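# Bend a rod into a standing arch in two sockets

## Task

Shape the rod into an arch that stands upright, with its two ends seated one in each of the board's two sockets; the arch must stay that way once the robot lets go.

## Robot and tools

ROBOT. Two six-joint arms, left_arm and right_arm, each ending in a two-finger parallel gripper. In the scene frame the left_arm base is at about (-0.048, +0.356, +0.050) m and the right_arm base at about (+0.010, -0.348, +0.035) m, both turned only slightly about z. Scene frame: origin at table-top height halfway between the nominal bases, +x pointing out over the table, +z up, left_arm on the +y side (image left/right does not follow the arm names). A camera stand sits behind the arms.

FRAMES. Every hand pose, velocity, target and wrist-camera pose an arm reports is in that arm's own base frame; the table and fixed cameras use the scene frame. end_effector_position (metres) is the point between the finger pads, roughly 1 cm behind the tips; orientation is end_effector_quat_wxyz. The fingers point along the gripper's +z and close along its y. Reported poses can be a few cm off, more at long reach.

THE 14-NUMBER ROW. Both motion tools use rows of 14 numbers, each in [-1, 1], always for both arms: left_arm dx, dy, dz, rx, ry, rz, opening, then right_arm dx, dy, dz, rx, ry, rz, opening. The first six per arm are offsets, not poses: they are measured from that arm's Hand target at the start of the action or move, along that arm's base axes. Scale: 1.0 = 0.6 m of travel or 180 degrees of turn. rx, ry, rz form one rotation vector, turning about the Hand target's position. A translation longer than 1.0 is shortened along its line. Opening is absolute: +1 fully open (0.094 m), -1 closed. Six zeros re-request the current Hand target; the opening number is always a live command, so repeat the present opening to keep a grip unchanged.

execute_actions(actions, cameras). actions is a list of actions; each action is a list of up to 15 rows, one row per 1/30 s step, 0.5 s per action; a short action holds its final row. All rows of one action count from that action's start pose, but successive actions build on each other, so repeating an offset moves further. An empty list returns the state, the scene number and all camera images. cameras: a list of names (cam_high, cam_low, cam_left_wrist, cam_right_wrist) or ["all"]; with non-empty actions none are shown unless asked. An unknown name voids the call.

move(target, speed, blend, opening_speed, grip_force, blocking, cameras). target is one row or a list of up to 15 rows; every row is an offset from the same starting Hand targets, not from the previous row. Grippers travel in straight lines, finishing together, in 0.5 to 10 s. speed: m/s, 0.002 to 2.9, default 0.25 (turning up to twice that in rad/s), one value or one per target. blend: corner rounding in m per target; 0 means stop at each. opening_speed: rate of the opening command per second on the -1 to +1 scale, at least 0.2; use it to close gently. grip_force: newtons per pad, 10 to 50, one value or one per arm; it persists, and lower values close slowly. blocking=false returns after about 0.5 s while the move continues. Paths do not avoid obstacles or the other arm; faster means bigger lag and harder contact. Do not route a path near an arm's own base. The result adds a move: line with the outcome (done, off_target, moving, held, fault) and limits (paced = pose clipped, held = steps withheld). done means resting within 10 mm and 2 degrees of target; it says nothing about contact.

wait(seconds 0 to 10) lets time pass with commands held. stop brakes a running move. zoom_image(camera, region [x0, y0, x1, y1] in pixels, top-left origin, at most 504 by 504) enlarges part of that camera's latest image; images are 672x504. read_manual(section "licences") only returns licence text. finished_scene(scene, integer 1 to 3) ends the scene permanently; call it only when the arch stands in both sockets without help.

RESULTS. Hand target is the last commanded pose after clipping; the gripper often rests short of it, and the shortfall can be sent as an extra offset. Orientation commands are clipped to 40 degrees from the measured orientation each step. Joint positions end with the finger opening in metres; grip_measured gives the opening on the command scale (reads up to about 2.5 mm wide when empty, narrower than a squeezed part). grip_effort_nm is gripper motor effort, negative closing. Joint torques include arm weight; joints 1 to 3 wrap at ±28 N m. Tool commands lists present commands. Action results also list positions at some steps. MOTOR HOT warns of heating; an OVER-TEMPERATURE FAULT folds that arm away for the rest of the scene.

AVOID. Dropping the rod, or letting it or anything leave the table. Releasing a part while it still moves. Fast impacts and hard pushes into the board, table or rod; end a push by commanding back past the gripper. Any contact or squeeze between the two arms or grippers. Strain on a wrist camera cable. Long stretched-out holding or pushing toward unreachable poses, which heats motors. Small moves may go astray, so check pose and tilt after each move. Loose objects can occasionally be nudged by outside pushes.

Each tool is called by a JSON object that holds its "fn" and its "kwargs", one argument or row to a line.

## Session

{"fn": "move", "kwargs": {
  "target": [-0.1, 0, 0.25, 0, 0.18, 0, 1, -0.1, 0, 0.25, 0, 0.15, 0, 1],
  "speed": 0.3,
  "cameras": ["all"]
}}

Scene clock: 1.97 s.
left_arm: end_effector_position=(+0.3347, -0.0121, +0.2303) grip_measured=+1.000 grip_effort_nm=0.00 end_effector_quat_wxyz=(+0.301, +0.013, +0.953, +0.000) | right_arm: end_effector_position=(+0.3175, -0.0302, +0.2162) grip_measured=+1.000 grip_effort_nm=-0.02 end_effector_quat_wxyz=(+0.308, +0.047, +0.945, -0.096)
Joint positions: left_arm=[-0.045 1.298 1.321 -0.982 -0.018 -0.012 0.094] | right_arm=[0.029 1.215 1.187 -0.921 0.229 0.054 0.094]
Joint torques (N m): left_arm=[-0.28 -4.41 11.69 1.79 0.13 0] | right_arm=[-0.14 -3.36 10.26 1.29 0.05 0.05]
Heat: left arm: 32 °C; right arm: 26 °C.
Hand target: left_arm +0.3390, -0.0150, +0.2425; +0.313, +0.011, +0.950, -0.009 | right_arm +0.3195, -0.0284, +0.2209; +0.307, +0.049, +0.946, -0.090
Off the commanded pose: left_arm 0.013 m, 2 deg | right_arm 0.005 m, 1 deg.
move: off_target (left_arm)

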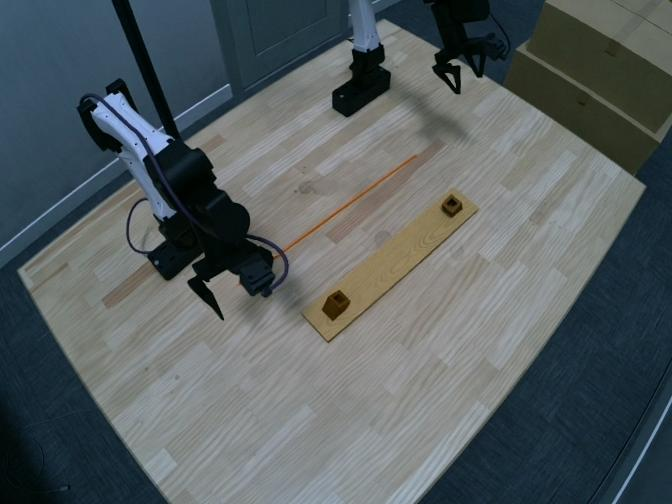

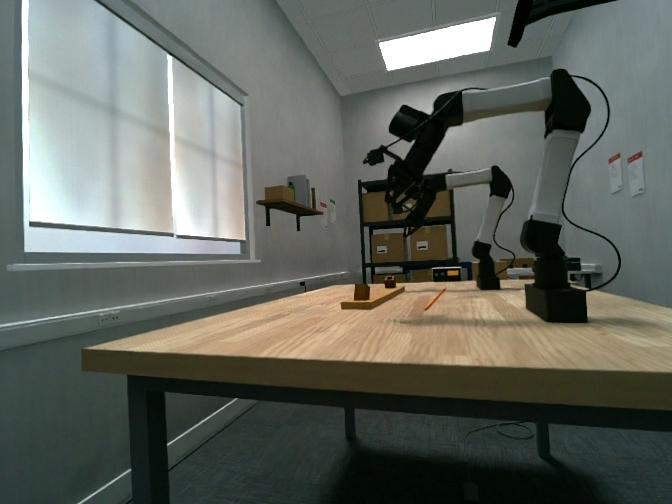

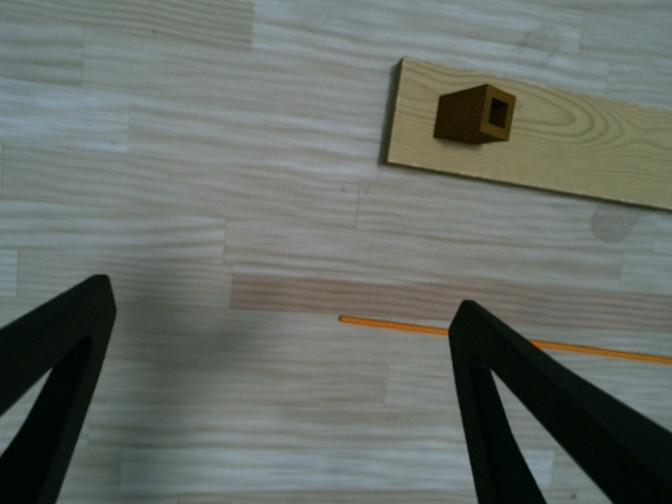

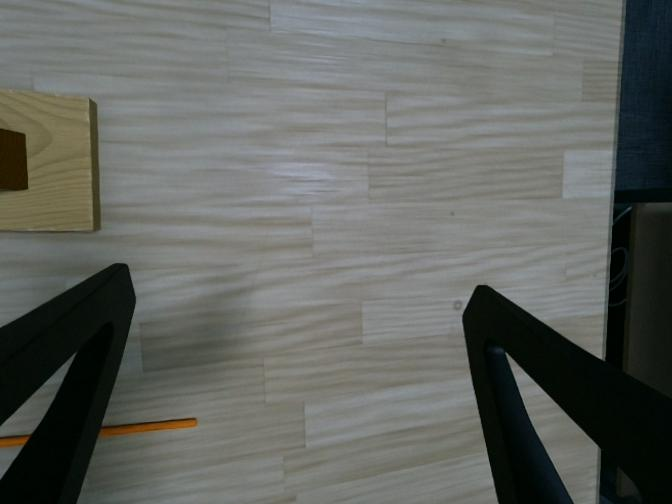

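{"fn": "move", "kwargs": {
  "target": [-0.1245, -0.234, -0.3975, 0.1686, 0.1499, -0.4927, 1, -0.2215, 0.201, -0.338, -0.1042, 0.2059, 0.4928, 1],
  "speed": 0.35,
  "cameras": ["cam_left_wrist","cam_right_wrist"]
}}

{"fn": "zoom_image", "kwargs": {
  "camera": "cam_high",
  "region": [290, 180, 490, 350]
}}

Scene clock: 80.57 s.
left_arm: end_effector_position=(+0.2565, -0.1530, +0.0023) grip_measured=+1.000 grip_effort_nm=0.00 end_effector_quat_wxyz=(-0.009, +0.722, +0.691, -0.012) | right_arm: end_effector_position=(+0.1927, +0.0885, +0.0241) grip_measured=+1.000 grip_effort_nm=-0.02 end_effector_quat_wxyz=(+0.007, -0.674, +0.738, -0.015)
Joint positions: left_arm=[-0.528 1.809 1.074 -0.859 0.017 1.087 0.094] | right_arm=[0.451 1.403 0.748 -0.894 0.025 -1.029 0.094]
Joint torques (N m): left_arm=[-0.57 -7.64 7.53 0.54 -0.15 0.18] | right_arm=[0.35 -3.55 5.37 0.36 -0.32 -0.3]
Heat: left arm: 49 °C; right arm: 36 °C.
Hand target: left_arm +0.2642, -0.1553, +0.0040; +0.000, +0.728, +0.686, +0.000 | right_arm +0.1866, +0.0922, +0.0180; +0.000, -0.684, +0.729, +0.000
Off the commanded pose: left_arm 0.008 m, 2 deg | right_arm 0.009 m, 2 deg.
move: done
Images, in order (width x height): cam_left_wrist 672x504, cam_right_wrist 672x504.

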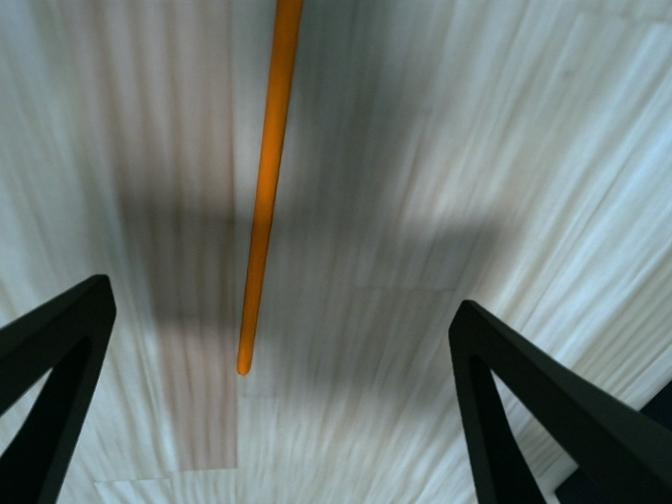

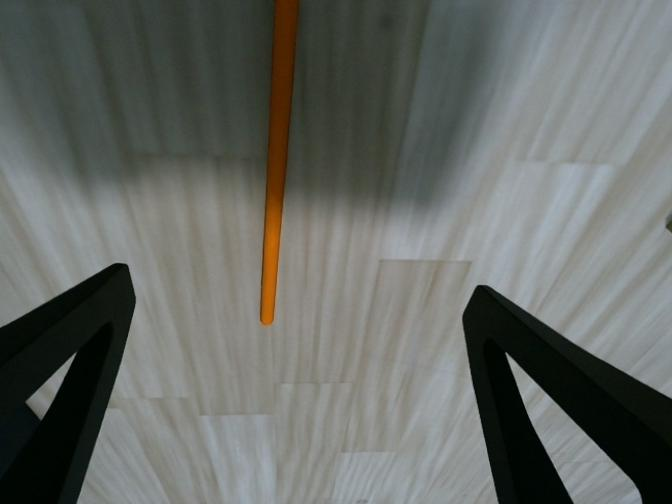

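This scene's latest camera images include none from cam_high. They are from: cam_left_wrist, cam_right_wrist. cam_high's image comes with the result of a call that names it in "cameras".

{"fn": "move", "kwargs": {
  "target": [
    [0.0072, 0.0255, -0.075, 0, 0, -0.0145, 0.4, -0.006, 0.023, -0.078, 0, 0, 0, 0.4],
    [0.0072, 0.0255, -0.075, 0, 0, -0.0145, -1, -0.006, 0.023, -0.078, 0, 0, 0, -1]
  ],
  "speed": 0.06,
  "opening_speed": 1.0,
  "cameras": ["cam_left_wrist","cam_right_wrist","cam_high"]
}}

{"fn": "zoom_image", "kwargs": {
  "camera": "cam_high",
  "region": [290, 180, 490, 350]
}}

Scene clock: 117.47 s.
left_arm: end_effector_position=(+0.2689, -0.1458, -0.0361) grip_measured=-0.887 grip_effort_nm=-1.03 end_effector_quat_wxyz=(+0.006, +0.742, +0.670, -0.006) | right_arm: end_effector_position=(+0.1898, +0.1043, -0.0215) grip_measured=-0.882 grip_effort_nm=-1.05 end_effector_quat_wxyz=(-0.008, +0.682, -0.731, +0.012)
Joint positions: left_arm=[-0.488 1.89 1.002 -0.675 0.016 1.185 0.005] | right_arm=[0.517 1.529 0.648 -0.668 0.018 -0.985 0.006]
Joint torques (N m): left_arm=[0.25 -7.73 4.56 0.6 -0.15 0.2] | right_arm=[0.36 -3.67 4.57 0.43 -0.25 -0.04]
Heat: left arm: 44 °C; right arm: 32 °C.
Hand target: left_arm +0.2686, -0.1401, -0.0410; +0.000, +0.743, +0.669, +0.000 | right_arm +0.1831, +0.1060, -0.0287; -0.001, +0.684, -0.729, +0.000
Off the commanded pose: left_arm 0.008 m, 1 deg | right_arm 0.010 m, 2 deg.
move: done
Images, in order (width x height): cam_high 672x504, cam_left_wrist 672x504, cam_right_wrist 672x504.

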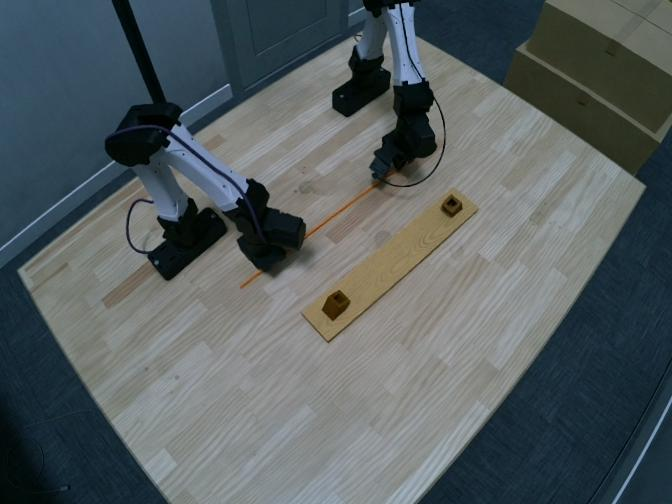

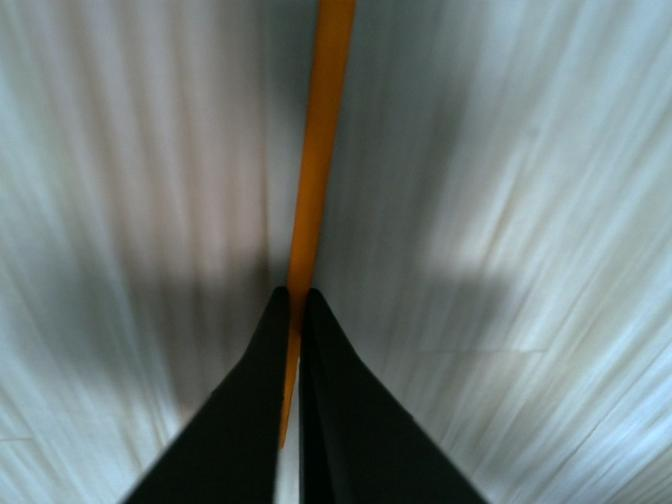

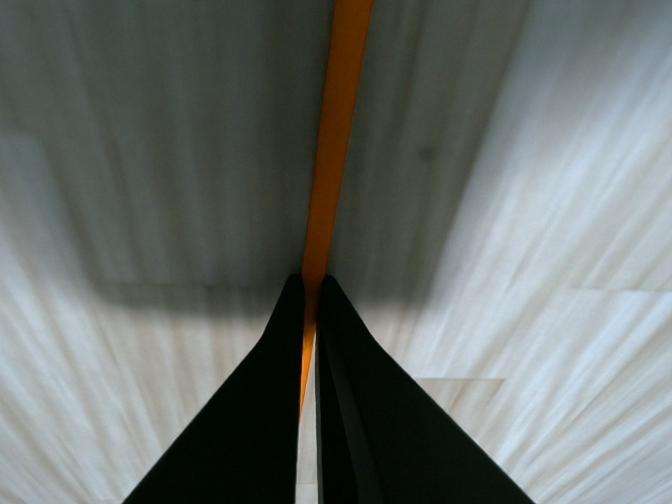

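Scaled by 2.520 from the camera's 672x504 image, which has a finer 960x720 frame.

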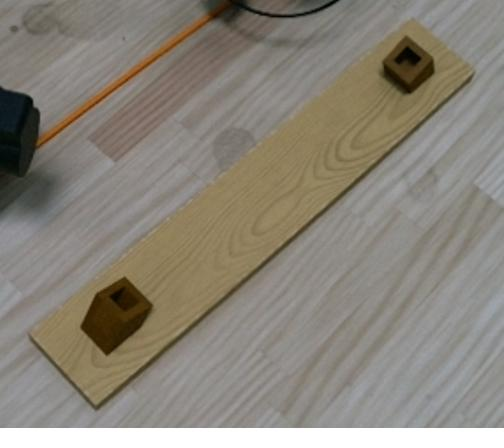

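{"fn": "move", "kwargs": {
  "target": [
    [0, 0, 0.14, 0, 0, 0, -1, 0, 0, 0.14, 0, 0, 0, -1],
    [0.3095, 0.008, 0.265, 0, -0.067, 0.0084, -1, 0.33, 0.006, 0.265, 0, -0.067, 0.0084, -1]
  ],
  "speed": 0.2,
  "blend": 0.03,
  "cameras": []
}}

{"fn": "move", "kwargs": {
  "target": [
    [0, -0.033, 0.045, -0.194, 0, 0, -1, 0, 0.033, 0.05, 0.194, 0, 0, -1],
    [-0.02, -0.1, 0.05, -0.29, 0, 0, -1, -0.012, 0.09, 0.05, 0.29, 0, 0, -1],
    [-0.041, -0.181, 0.05, -0.361, 0, 0, -1, -0.025, 0.156, 0.047, 0.361, 0, 0, -1]
  ],
  "speed": 0.12,
  "blend": 0.01,
  "cameras": ["all"]
}}

{"fn": "zoom_image", "kwargs": {
  "camera": "cam_low",
  "region": [335, 235, 415, 315]
}}

{"fn": "zoom_image", "kwargs": {
  "camera": "cam_high",
  "region": [420, 150, 490, 220]
}}

{"fn": "zoom_image", "kwargs": {
  "camera": "cam_left_wrist",
  "region": [240, 340, 400, 504]
}}

{"fn": "zoom_image", "kwargs": {
  "camera": "cam_right_wrist",
  "region": [240, 340, 400, 504]
}}

Scene clock: 154.90 s.
left_arm: end_effector_position=(+0.4487, -0.1366, +0.1132) grip_measured=-0.887 grip_effort_nm=-1.03 end_effector_quat_wxyz=(+0.069, +0.728, +0.678, +0.069) | right_arm: end_effector_position=(+0.3796, +0.1084, +0.1317) grip_measured=-0.882 grip_effort_nm=-1.05 end_effector_quat_wxyz=(-0.085, +0.682, -0.722, +0.082)
Joint positions: left_arm=[-0.316 2.183 2.051 -1.25 -0.055 1.331 0.005] | right_arm=[0.311 1.829 1.606 -1.124 0.073 -1.213 0.006]
Joint torques (N m): left_arm=[-0.17 -11.41 10.82 0.75 -0.11 0.17] | right_arm=[-0.54 -7.77 9.88 0.41 -0.15 -0.28]
Heat: left arm: 39 °C; right arm: 30 °C.
Hand target: left_arm +0.4543, -0.1353, +0.1179; +0.070, +0.730, +0.675, +0.077 | right_arm +0.3811, +0.1097, +0.1303; -0.077, +0.690, -0.716, +0.072
Off the commanded pose: left_arm 0.008 m, 1 deg | right_arm 0.002 m, 2 deg.
move: done
No camera images: "cameras" was empty.

Scene clock: 160.73 s.
left_arm: end_effector_position=(+0.4528, -0.2105, +0.1220) grip_measured=-0.887 grip_effort_nm=-1.03 end_effector_quat_wxyz=(+0.433, +0.557, +0.661, -0.254) | right_arm: end_effector_position=(+0.3822, +0.1774, +0.1343) grip_measured=-0.882 grip_effort_nm=-1.05 end_effector_quat_wxyz=(+0.412, -0.519, +0.690, +0.291)
Joint positions: left_arm=[-0.167 1.98 1.37 -0.257 0.862 0.898 0.005] | right_arm=[0.098 1.726 1.103 -0.333 -0.926 -0.877 0.006]
Joint torques (N m): left_arm=[-4.38 -14.69 6.31 1.98 1.58 0.07] | right_arm=[3.38 -12.6 6.3 1.59 -1.41 -0.05]
Heat: left arm: 42 °C; right arm: 30 °C.
Hand target: left_arm +0.4297, -0.2439, +0.1480; +0.452, +0.578, +0.611, -0.297 | right_arm +0.3661, +0.2033, +0.1585; +0.436, -0.541, +0.643, +0.324
Off the commanded pose: left_arm 0.048 m, 8 deg | right_arm 0.039 m, 8 deg.
move: off_target (left_arm, right_arm)

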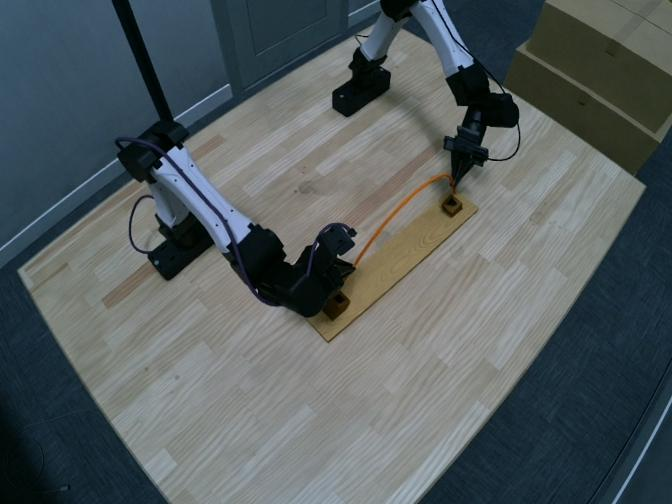

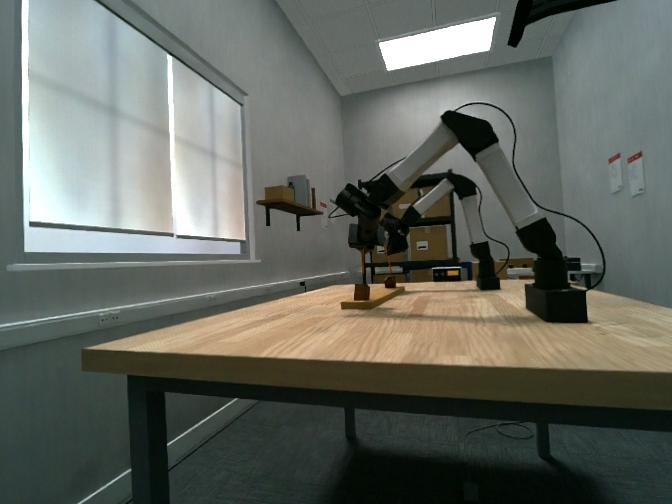

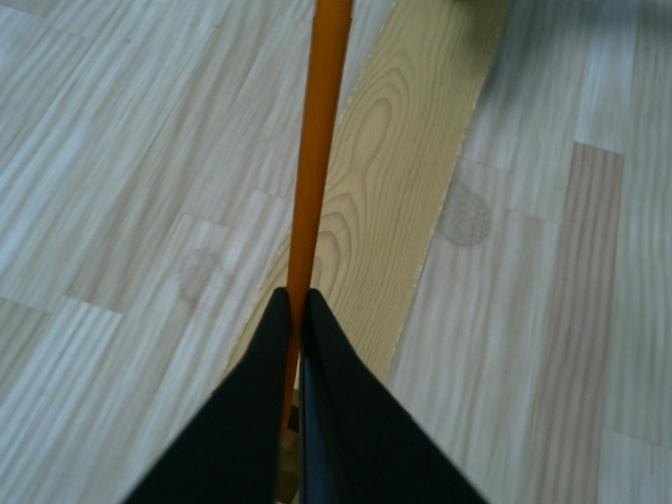

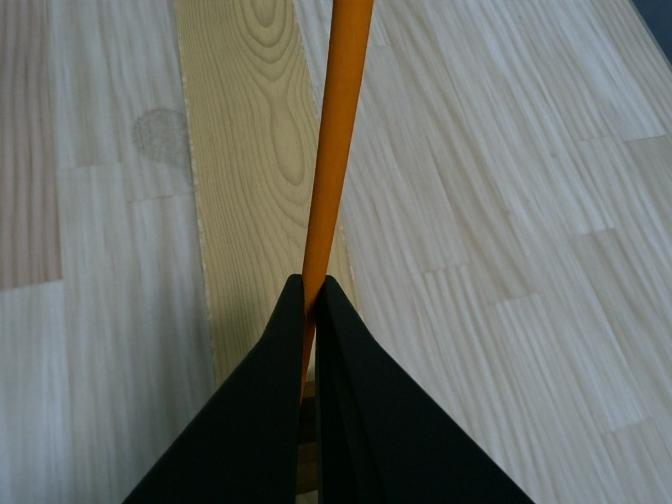

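Scaled by 6.300 from the camera's 672x504 image, which has a finer 960x720 frame.

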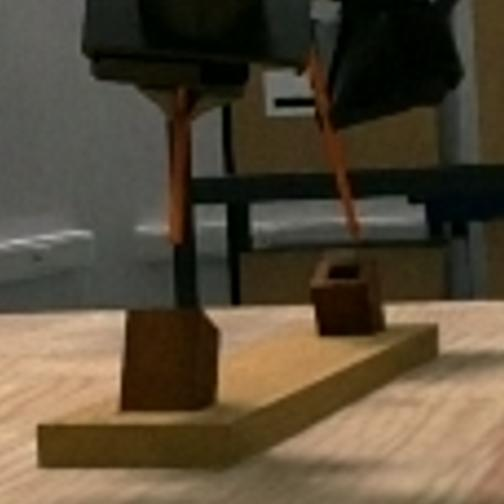

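Scaled by 7.200 from the camera's 672x504 image, which has a finer 960x720 frame.

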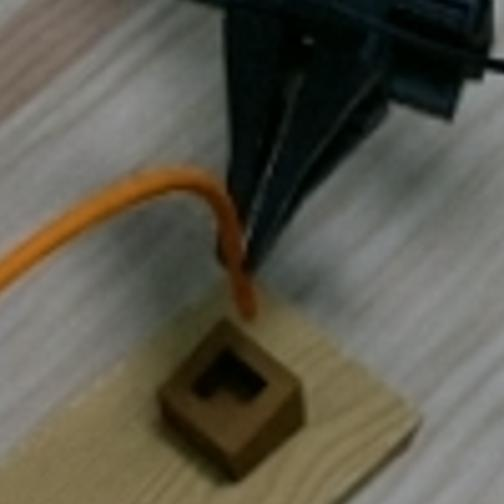

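Scaled by 3.073 from the camera's 672x504 image, which has a finer 960x720 frame.

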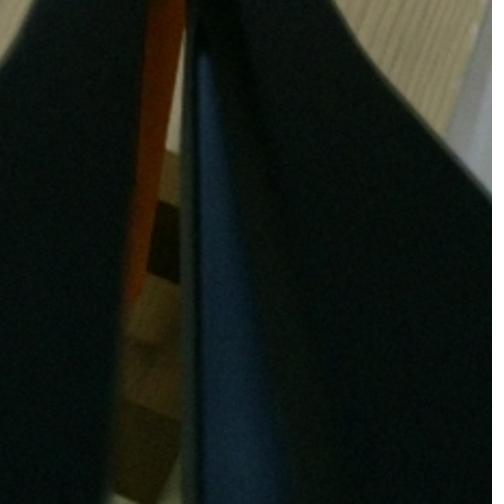

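Scaled by 3.073 from the camera's 672x504 image, which has a finer 960x720 frame.

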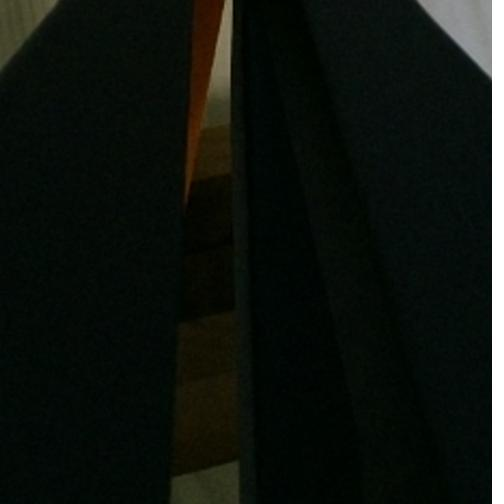

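{"fn": "move", "kwargs": {
  "target": [0.014, 0.01, -0.077, 0, 0, 0, -1, 0.022, -0.032, -0.073, 0, 0, 0, -1],
  "speed": 0.1,
  "cameras": ["all"]
}}

{"fn": "zoom_image", "kwargs": {
  "camera": "cam_low",
  "region": [335, 235, 415, 315]
}}

{"fn": "zoom_image", "kwargs": {
  "camera": "cam_high",
  "region": [420, 150, 490, 220]
}}

{"fn": "zoom_image", "kwargs": {
  "camera": "cam_left_wrist",
  "region": [240, 340, 400, 504]
}}

{"fn": "zoom_image", "kwargs": {
  "camera": "cam_right_wrist",
  "region": [240, 340, 400, 504]
}}

Scene clock: 204.77 s.
left_arm: end_effector_position=(+0.4554, -0.2126, +0.0956) grip_measured=-0.887 grip_effort_nm=-1.03 end_effector_quat_wxyz=(+0.444, +0.560, +0.651, -0.254) | right_arm: end_effector_position=(+0.3895, +0.1676, +0.1123) grip_measured=-0.882 grip_effort_nm=-1.05 end_effector_quat_wxyz=(+0.427, -0.528, +0.677, +0.285)
Joint positions: left_arm=[-0.167 2.03 1.308 -0.118 0.876 0.898 0.005] | right_arm=[0.064 1.784 1.065 -0.243 -0.957 -0.938 0.006]
Joint torques (N m): left_arm=[-3.22 -10.76 6.49 2.03 1.51 0.18] | right_arm=[1.36 -7.62 6.32 1.51 -1.42 -0.28]
Heat: left arm: 52 °C; right arm: 37 °C.
Hand target: left_arm +0.4381, -0.2380, +0.1018; +0.452, +0.578, +0.611, -0.297 | right_arm +0.3793, +0.1840, +0.1146; +0.436, -0.541, +0.643, +0.324
Off the commanded pose: left_arm 0.031 m, 7 deg | right_arm 0.020 m, 6 deg.
move: off_target (left_arm, right_arm)

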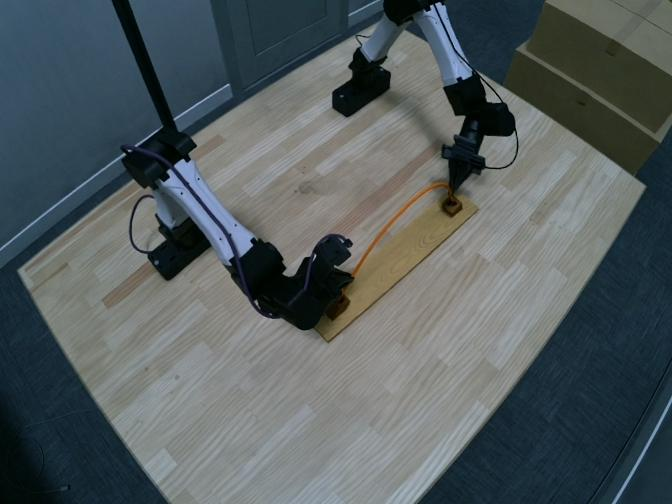

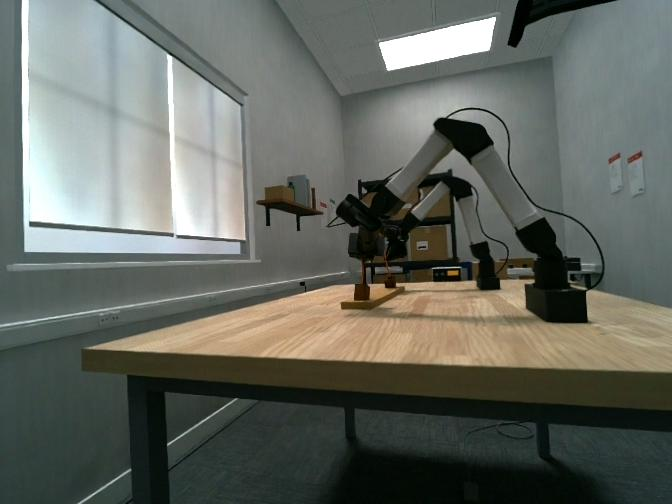

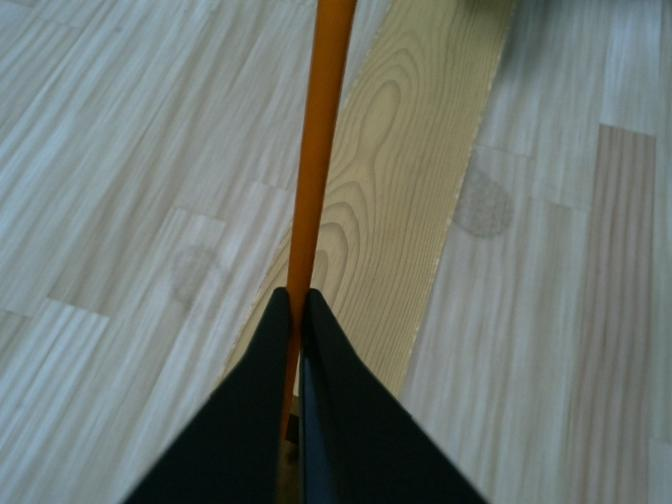

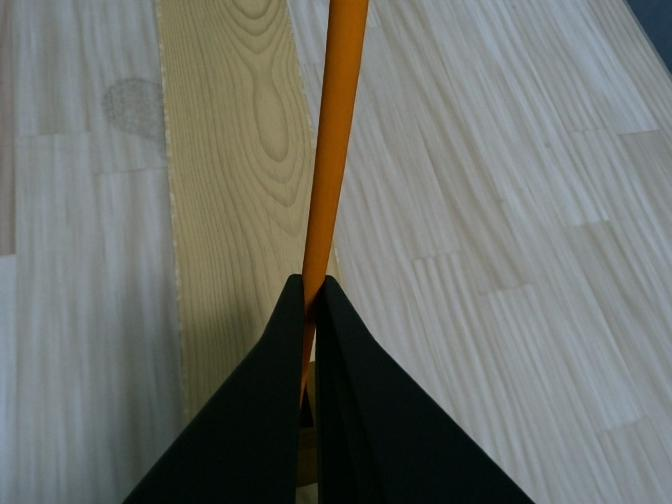

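Scaled by 6.300 from the camera's 672x504 image, which has a finer 960x720 frame.

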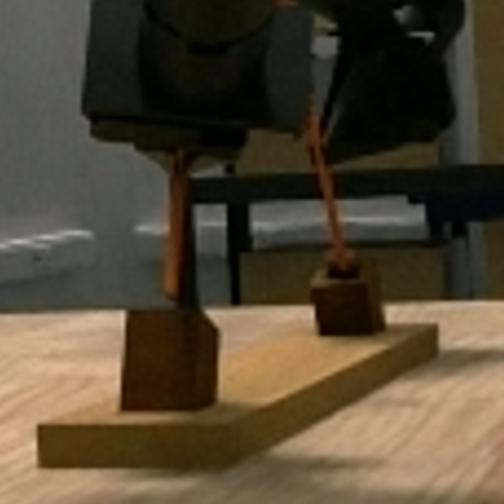

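Scaled by 7.200 from the camera's 672x504 image, which has a finer 960x720 frame.

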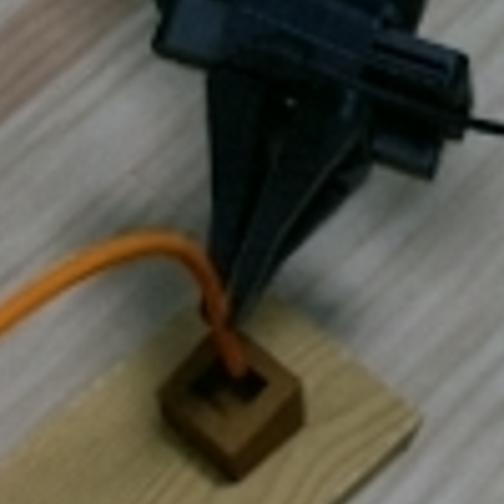

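Scaled by 3.073 from the camera's 672x504 image, which has a finer 960x720 frame.

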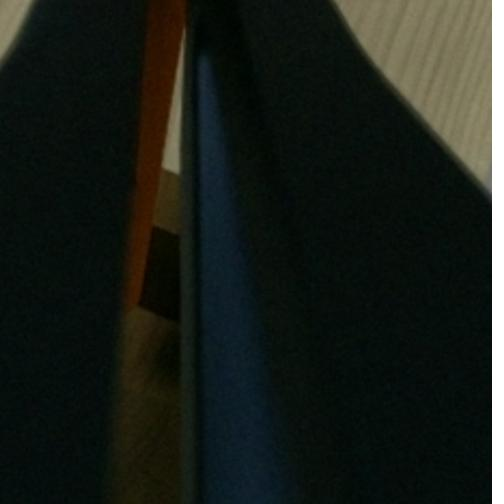

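Scaled by 3.073 from the camera's 672x504 image, which has a finer 960x720 frame.

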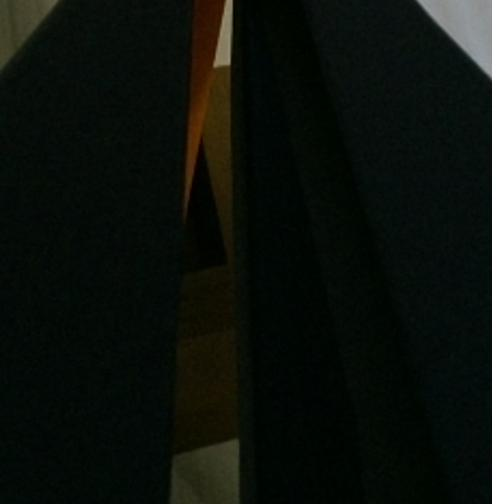

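{"fn": "move", "kwargs": {
  "target": [0.0, 0.022, -0.062, 0, 0, 0, -1, 0.0, -0.027, -0.07, 0, 0, 0, -1],
  "speed": 0.08,
  "cameras": ["all"]
}}

{"fn": "zoom_image", "kwargs": {
  "camera": "cam_low",
  "region": [335, 235, 415, 315]
}}

{"fn": "zoom_image", "kwargs": {
  "camera": "cam_high",
  "region": [430, 180, 480, 230]
}}

{"fn": "zoom_image", "kwargs": {
  "camera": "cam_left_wrist",
  "region": [240, 340, 400, 504]
}}

{"fn": "zoom_image", "kwargs": {
  "camera": "cam_right_wrist",
  "region": [240, 340, 400, 504]
}}

Scene clock: 215.50 s.
left_arm: end_effector_position=(+0.4521, -0.2069, +0.0601) grip_measured=-0.887 grip_effort_nm=-1.03 end_effector_quat_wxyz=(+0.443, +0.566, +0.645, -0.260) | right_arm: end_effector_position=(+0.3902, +0.1593, +0.0835) grip_measured=-0.882 grip_effort_nm=-1.05 end_effector_quat_wxyz=(+0.441, -0.535, +0.657, +0.296)
Joint positions: left_arm=[-0.151 2.098 1.255 -0.025 0.904 0.937 0.005] | right_arm=[0.027 1.869 1.017 -0.138 -1.023 -1.007 0.006]
Joint torques (N m): left_arm=[-2.1 -10.82 5.94 1.95 1.47 0.16] | right_arm=[0.68 -6.82 5.11 1.27 -1.03 -0.36]
Heat: left arm: 51 °C; right arm: 34 °C.
Hand target: left_arm +0.4381, -0.2248, +0.0647; +0.452, +0.578, +0.611, -0.297 | right_arm +0.3793, +0.1679, +0.0726; +0.436, -0.541, +0.643, +0.324
Off the commanded pose: left_arm 0.023 m, 6 deg | right_arm 0.018 m, 4 deg.
move: off_target (left_arm, right_arm)

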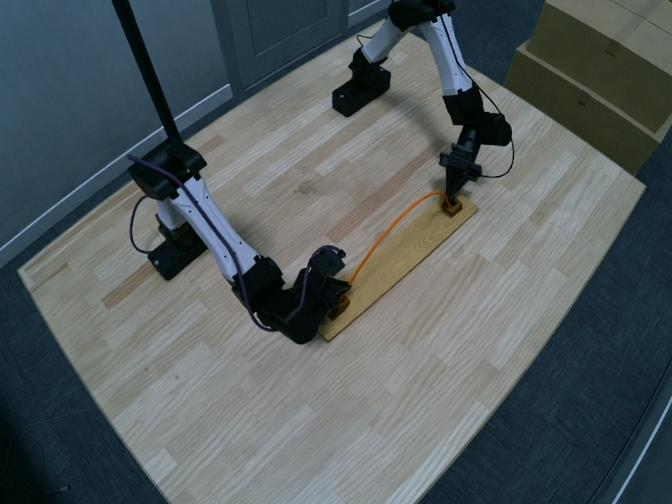

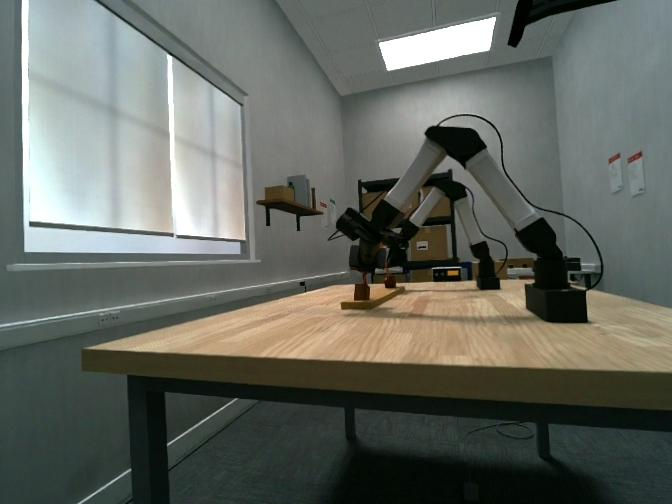

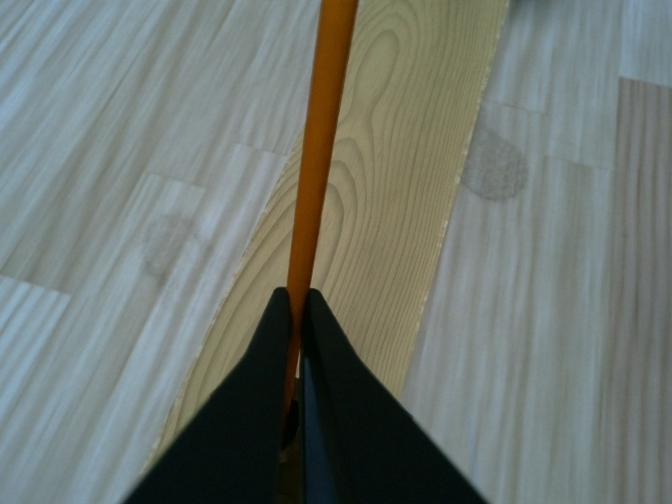

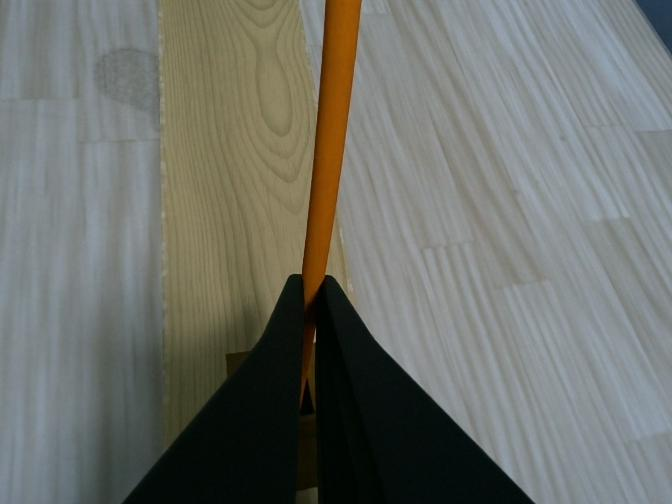

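Scaled by 6.300 from the camera's 672x504 image, which has a finer 960x720 frame.

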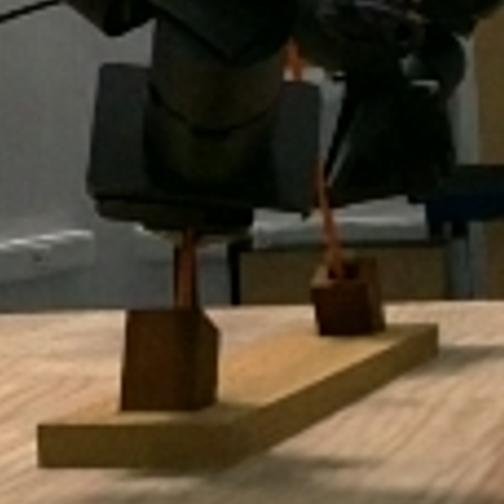

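Scaled by 10.080 from the camera's 672x504 image, which has a finer 960x720 frame.

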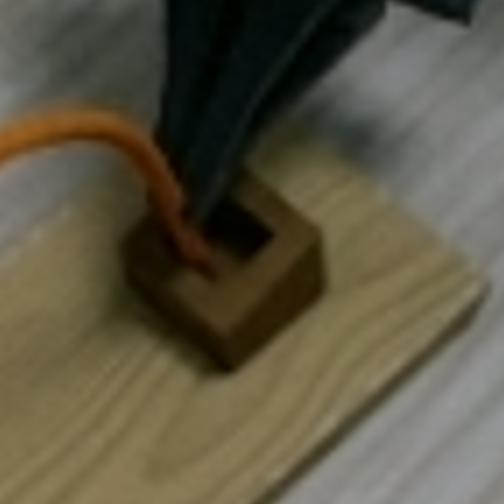

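Scaled by 3.073 from the camera's 672x504 image, which has a finer 960x720 frame.

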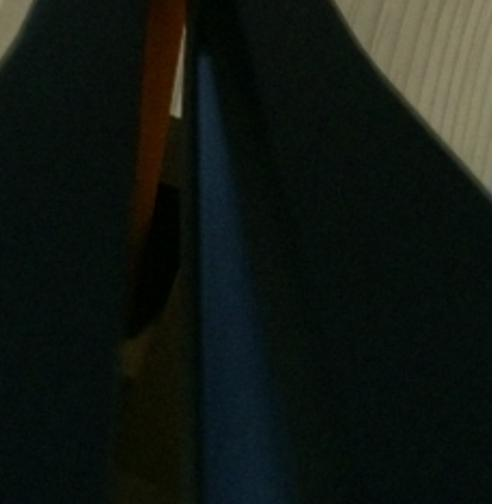

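Scaled by 3.073 from the camera's 672x504 image, which has a finer 960x720 frame.

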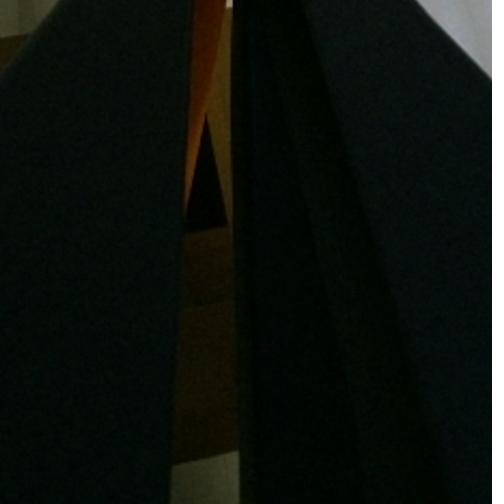

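{"fn": "move", "kwargs": {
  "target": [0.008, 0.033, 0.01, 0, 0, 0, -1, 0.006, -0.025, 0.02, 0, 0, 0, -1],
  "speed": 0.08,
  "cameras": ["cam_high","cam_low"]
}}

{"fn": "zoom_image", "kwargs": {
  "camera": "cam_high",
  "region": [430, 180, 480, 230]
}}

{"fn": "zoom_image", "kwargs": {
  "camera": "cam_low",
  "region": [335, 235, 415, 315]
}}

Scene clock: 226.97 s.
left_arm: end_effector_position=(+0.4470, -0.1946, +0.0599) grip_measured=-0.887 grip_effort_nm=-1.03 end_effector_quat_wxyz=(+0.444, +0.572, +0.635, -0.270) | right_arm: end_effector_position=(+0.3865, +0.1515, +0.0853) grip_measured=-0.882 grip_effort_nm=-1.05 end_effector_quat_wxyz=(+0.443, -0.542, +0.648, +0.300)
Joint positions: left_arm=[-0.115 2.098 1.255 -0.077 0.955 1.006 0.005] | right_arm=[0.001 1.869 1.03 -0.204 -1.052 -1.081 0.006]
Joint torques (N m): left_arm=[-0.99 -10.93 9.18 1.46 1.25 0.16] | right_arm=[-0.69 -7.66 8.39 0.54 -0.97 -0.3]
Heat: left arm: 52 °C; right arm: 32 °C.
Hand target: left_arm +0.4430, -0.2048, +0.0707; +0.452, +0.578, +0.611, -0.297 | right_arm +0.3829, +0.1528, +0.0846; +0.436, -0.541, +0.643, +0.324
Off the commanded pose: left_arm 0.016 m, 4 deg | right_arm 0.004 m, 3 deg.
move: off_target (left_arm, right_arm)
Images, in order (width x height): cam_high 672x504, cam_low 672x504.

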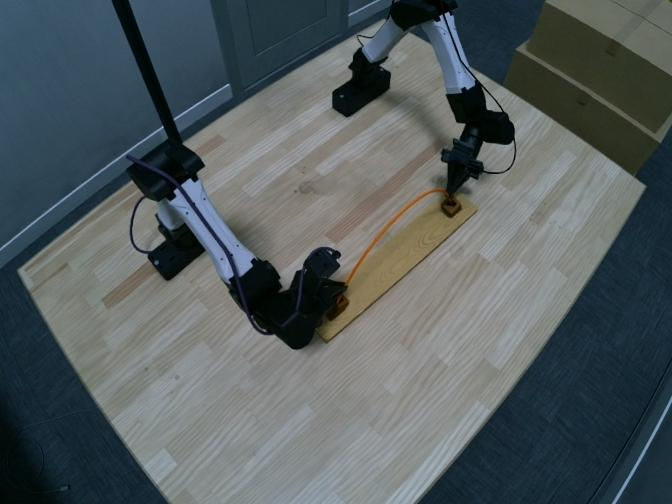

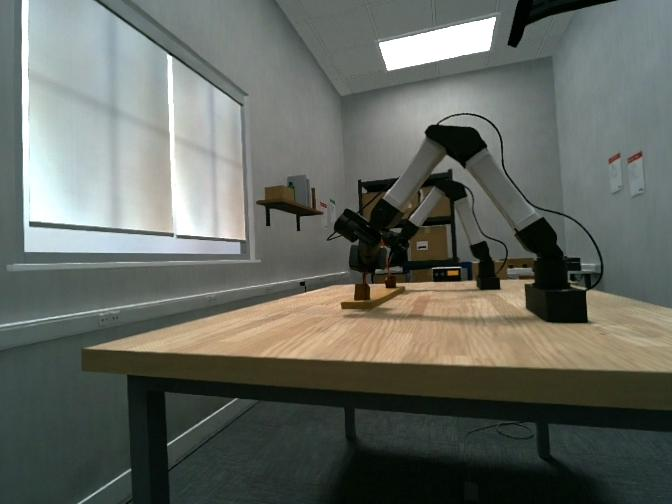

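Scaled by 10.080 from the camera's 672x504 image, which has a finer 960x720 frame.

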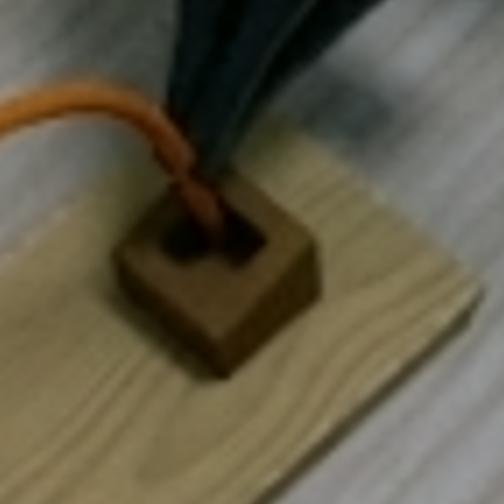

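Scaled by 6.300 from the camera's 672x504 image, which has a finer 960x720 frame.

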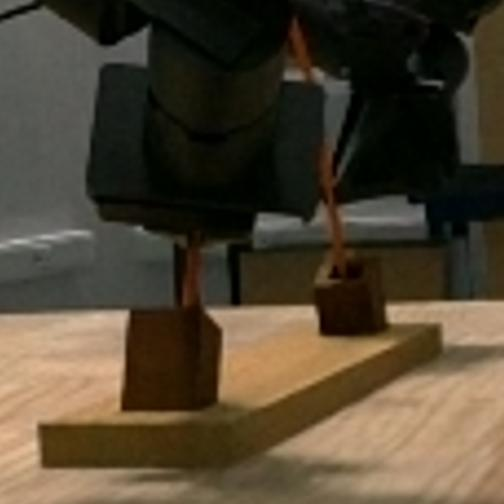

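Both ends are inside the sockets. Releasing.

{"fn": "move", "kwargs": {
  "target": [0.003, 0.008, 0, 0, 0, 0, 0, 0, 0, 0, 0, 0, 0, 0],
  "opening_speed": 0.7,
  "cameras": ["all"]
}}

Scene clock: 232.03 s.
left_arm: end_effector_position=(+0.4378, -0.1983, +0.0628) grip_measured=-0.002 grip_effort_nm=0.10 end_effector_quat_wxyz=(+0.442, +0.573, +0.623, -0.296) | right_arm: end_effector_position=(+0.3843, +0.1515, +0.0841) grip_measured=-0.002 grip_effort_nm=0.10 end_effector_quat_wxyz=(+0.438, -0.540, +0.652, +0.304)
Joint positions: left_arm=[-0.114 2.098 1.255 -0.108 1.008 1.024 0.047] | right_arm=[0.001 1.869 1.03 -0.221 -1.052 -1.082 0.047]
Joint torques (N m): left_arm=[-0.12 -10.3 10.24 1.44 0.74 0.19] | right_arm=[-0.69 -7.56 8.5 0.65 -0.98 -0.34]
Heat: left arm: 52 °C; right arm: 32 °C.
Hand target: left_arm +0.4447, -0.2002, +0.0707; +0.452, +0.578, +0.611, -0.297 | right_arm +0.3829, +0.1528, +0.0846; +0.436, -0.541, +0.643, +0.324
Off the commanded pose: left_arm 0.011 m, 2 deg | right_arm 0.002 m, 3 deg.
move: off_target (left_arm, right_arm)

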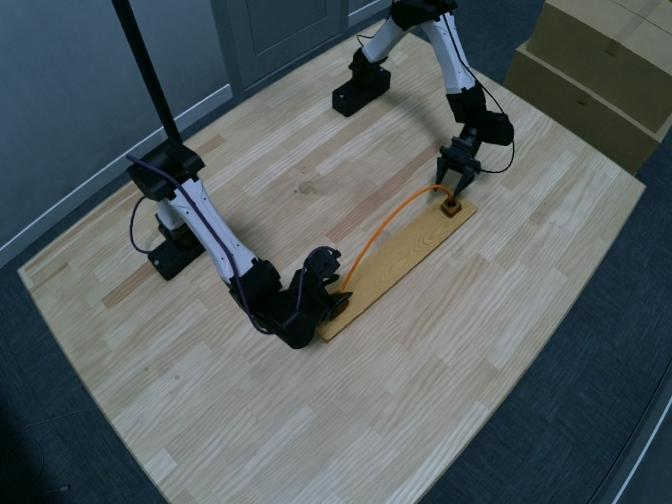

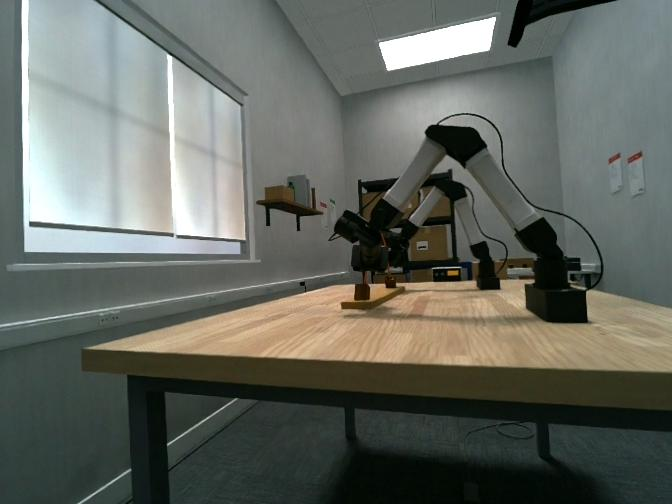

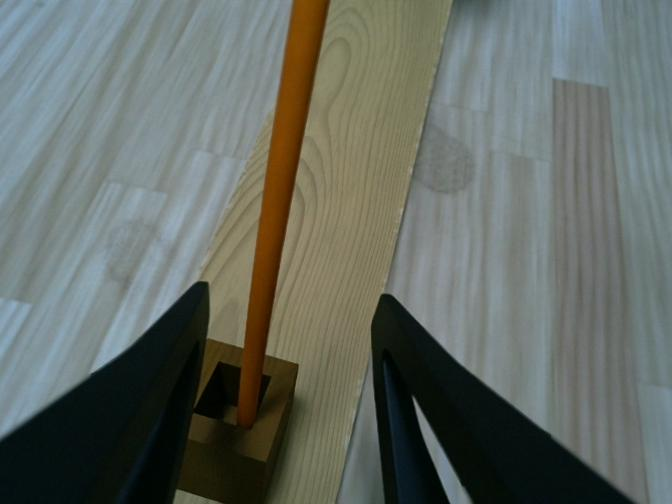

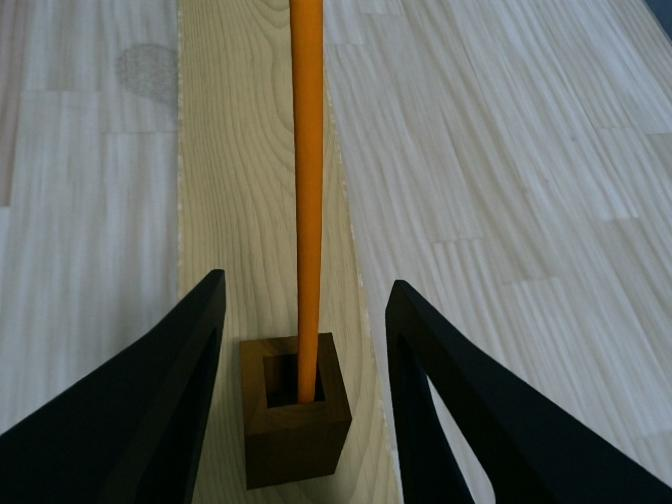

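{"fn": "move", "kwargs": {
  "target": [-0.03, 0.12, 0.065, 0, 0, 0, 0.0, -0.02, -0.09, 0.055, 0, 0, 0, 0.0],
  "speed": 0.12,
  "cameras": ["cam_high","cam_left_wrist","cam_right_wrist"]
}}

Scene clock: 237.93 s.
left_arm: end_effector_position=(+0.4195, -0.1283, +0.0877) grip_measured=-0.002 grip_effort_nm=0.10 end_effector_quat_wxyz=(+0.430, +0.570, +0.629, -0.307) | right_arm: end_effector_position=(+0.3938, +0.0831, +0.0819) grip_measured=-0.002 grip_effort_nm=0.10 end_effector_quat_wxyz=(+0.417, -0.525, +0.698, +0.252)
Joint positions: left_arm=[0.063 2.043 1.336 -0.565 1.092 1.353 0.047] | right_arm=[-0.159 1.869 1.119 -0.475 -0.979 -1.263 0.047]
Joint torques (N m): left_arm=[-0.02 -13.2 9.99 0.87 0.91 0.19] | right_arm=[-0.7 -12.72 8.98 -0.76 -2.28 -1.16]
Heat: left arm: 53 °C; right arm: 32 °C.
Hand target: left_arm +0.4268, -0.1280, +0.1096; +0.452, +0.578, +0.611, -0.297 | right_arm +0.3709, +0.0989, +0.1176; +0.436, -0.541, +0.643, +0.324
Off the commanded pose: left_arm 0.023 m, 4 deg | right_arm 0.045 m, 11 deg.
move: off_target (left_arm, right_arm)
Images, in order (width x height): cam_high 672x504, cam_left_wrist 672x504, cam_right_wrist 672x504.

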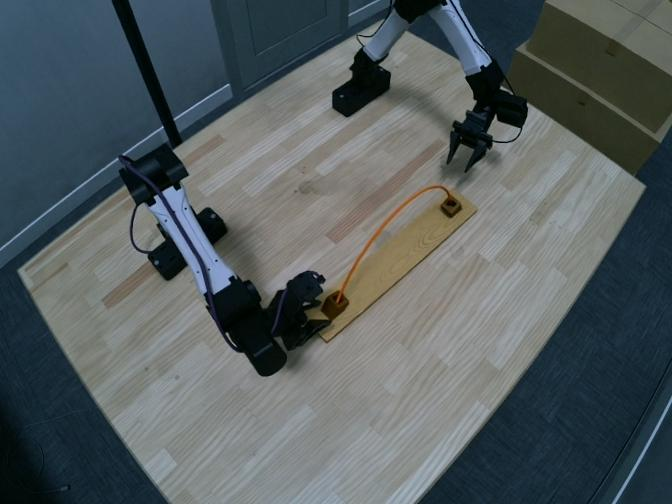

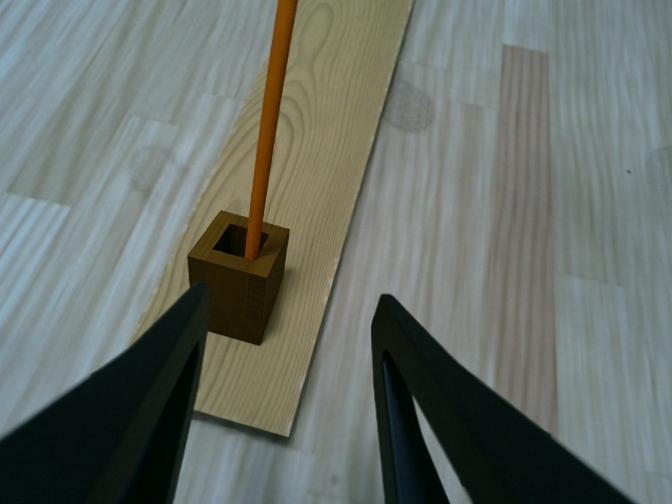

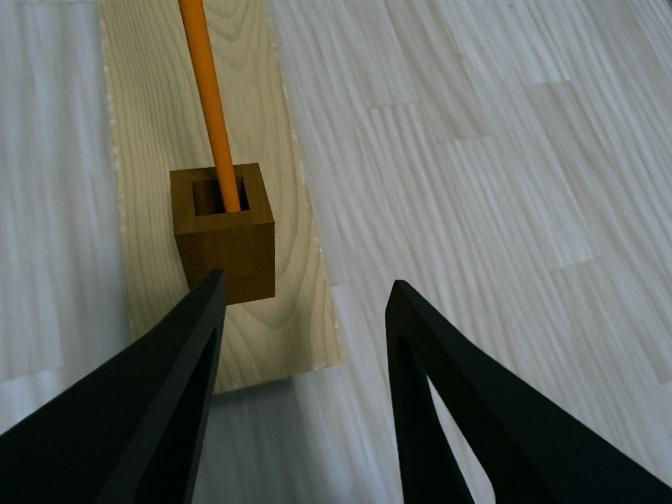

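{"fn": "finished_scene", "kwargs": {
  "scene": 3
}}

The scene is finished: the task was done.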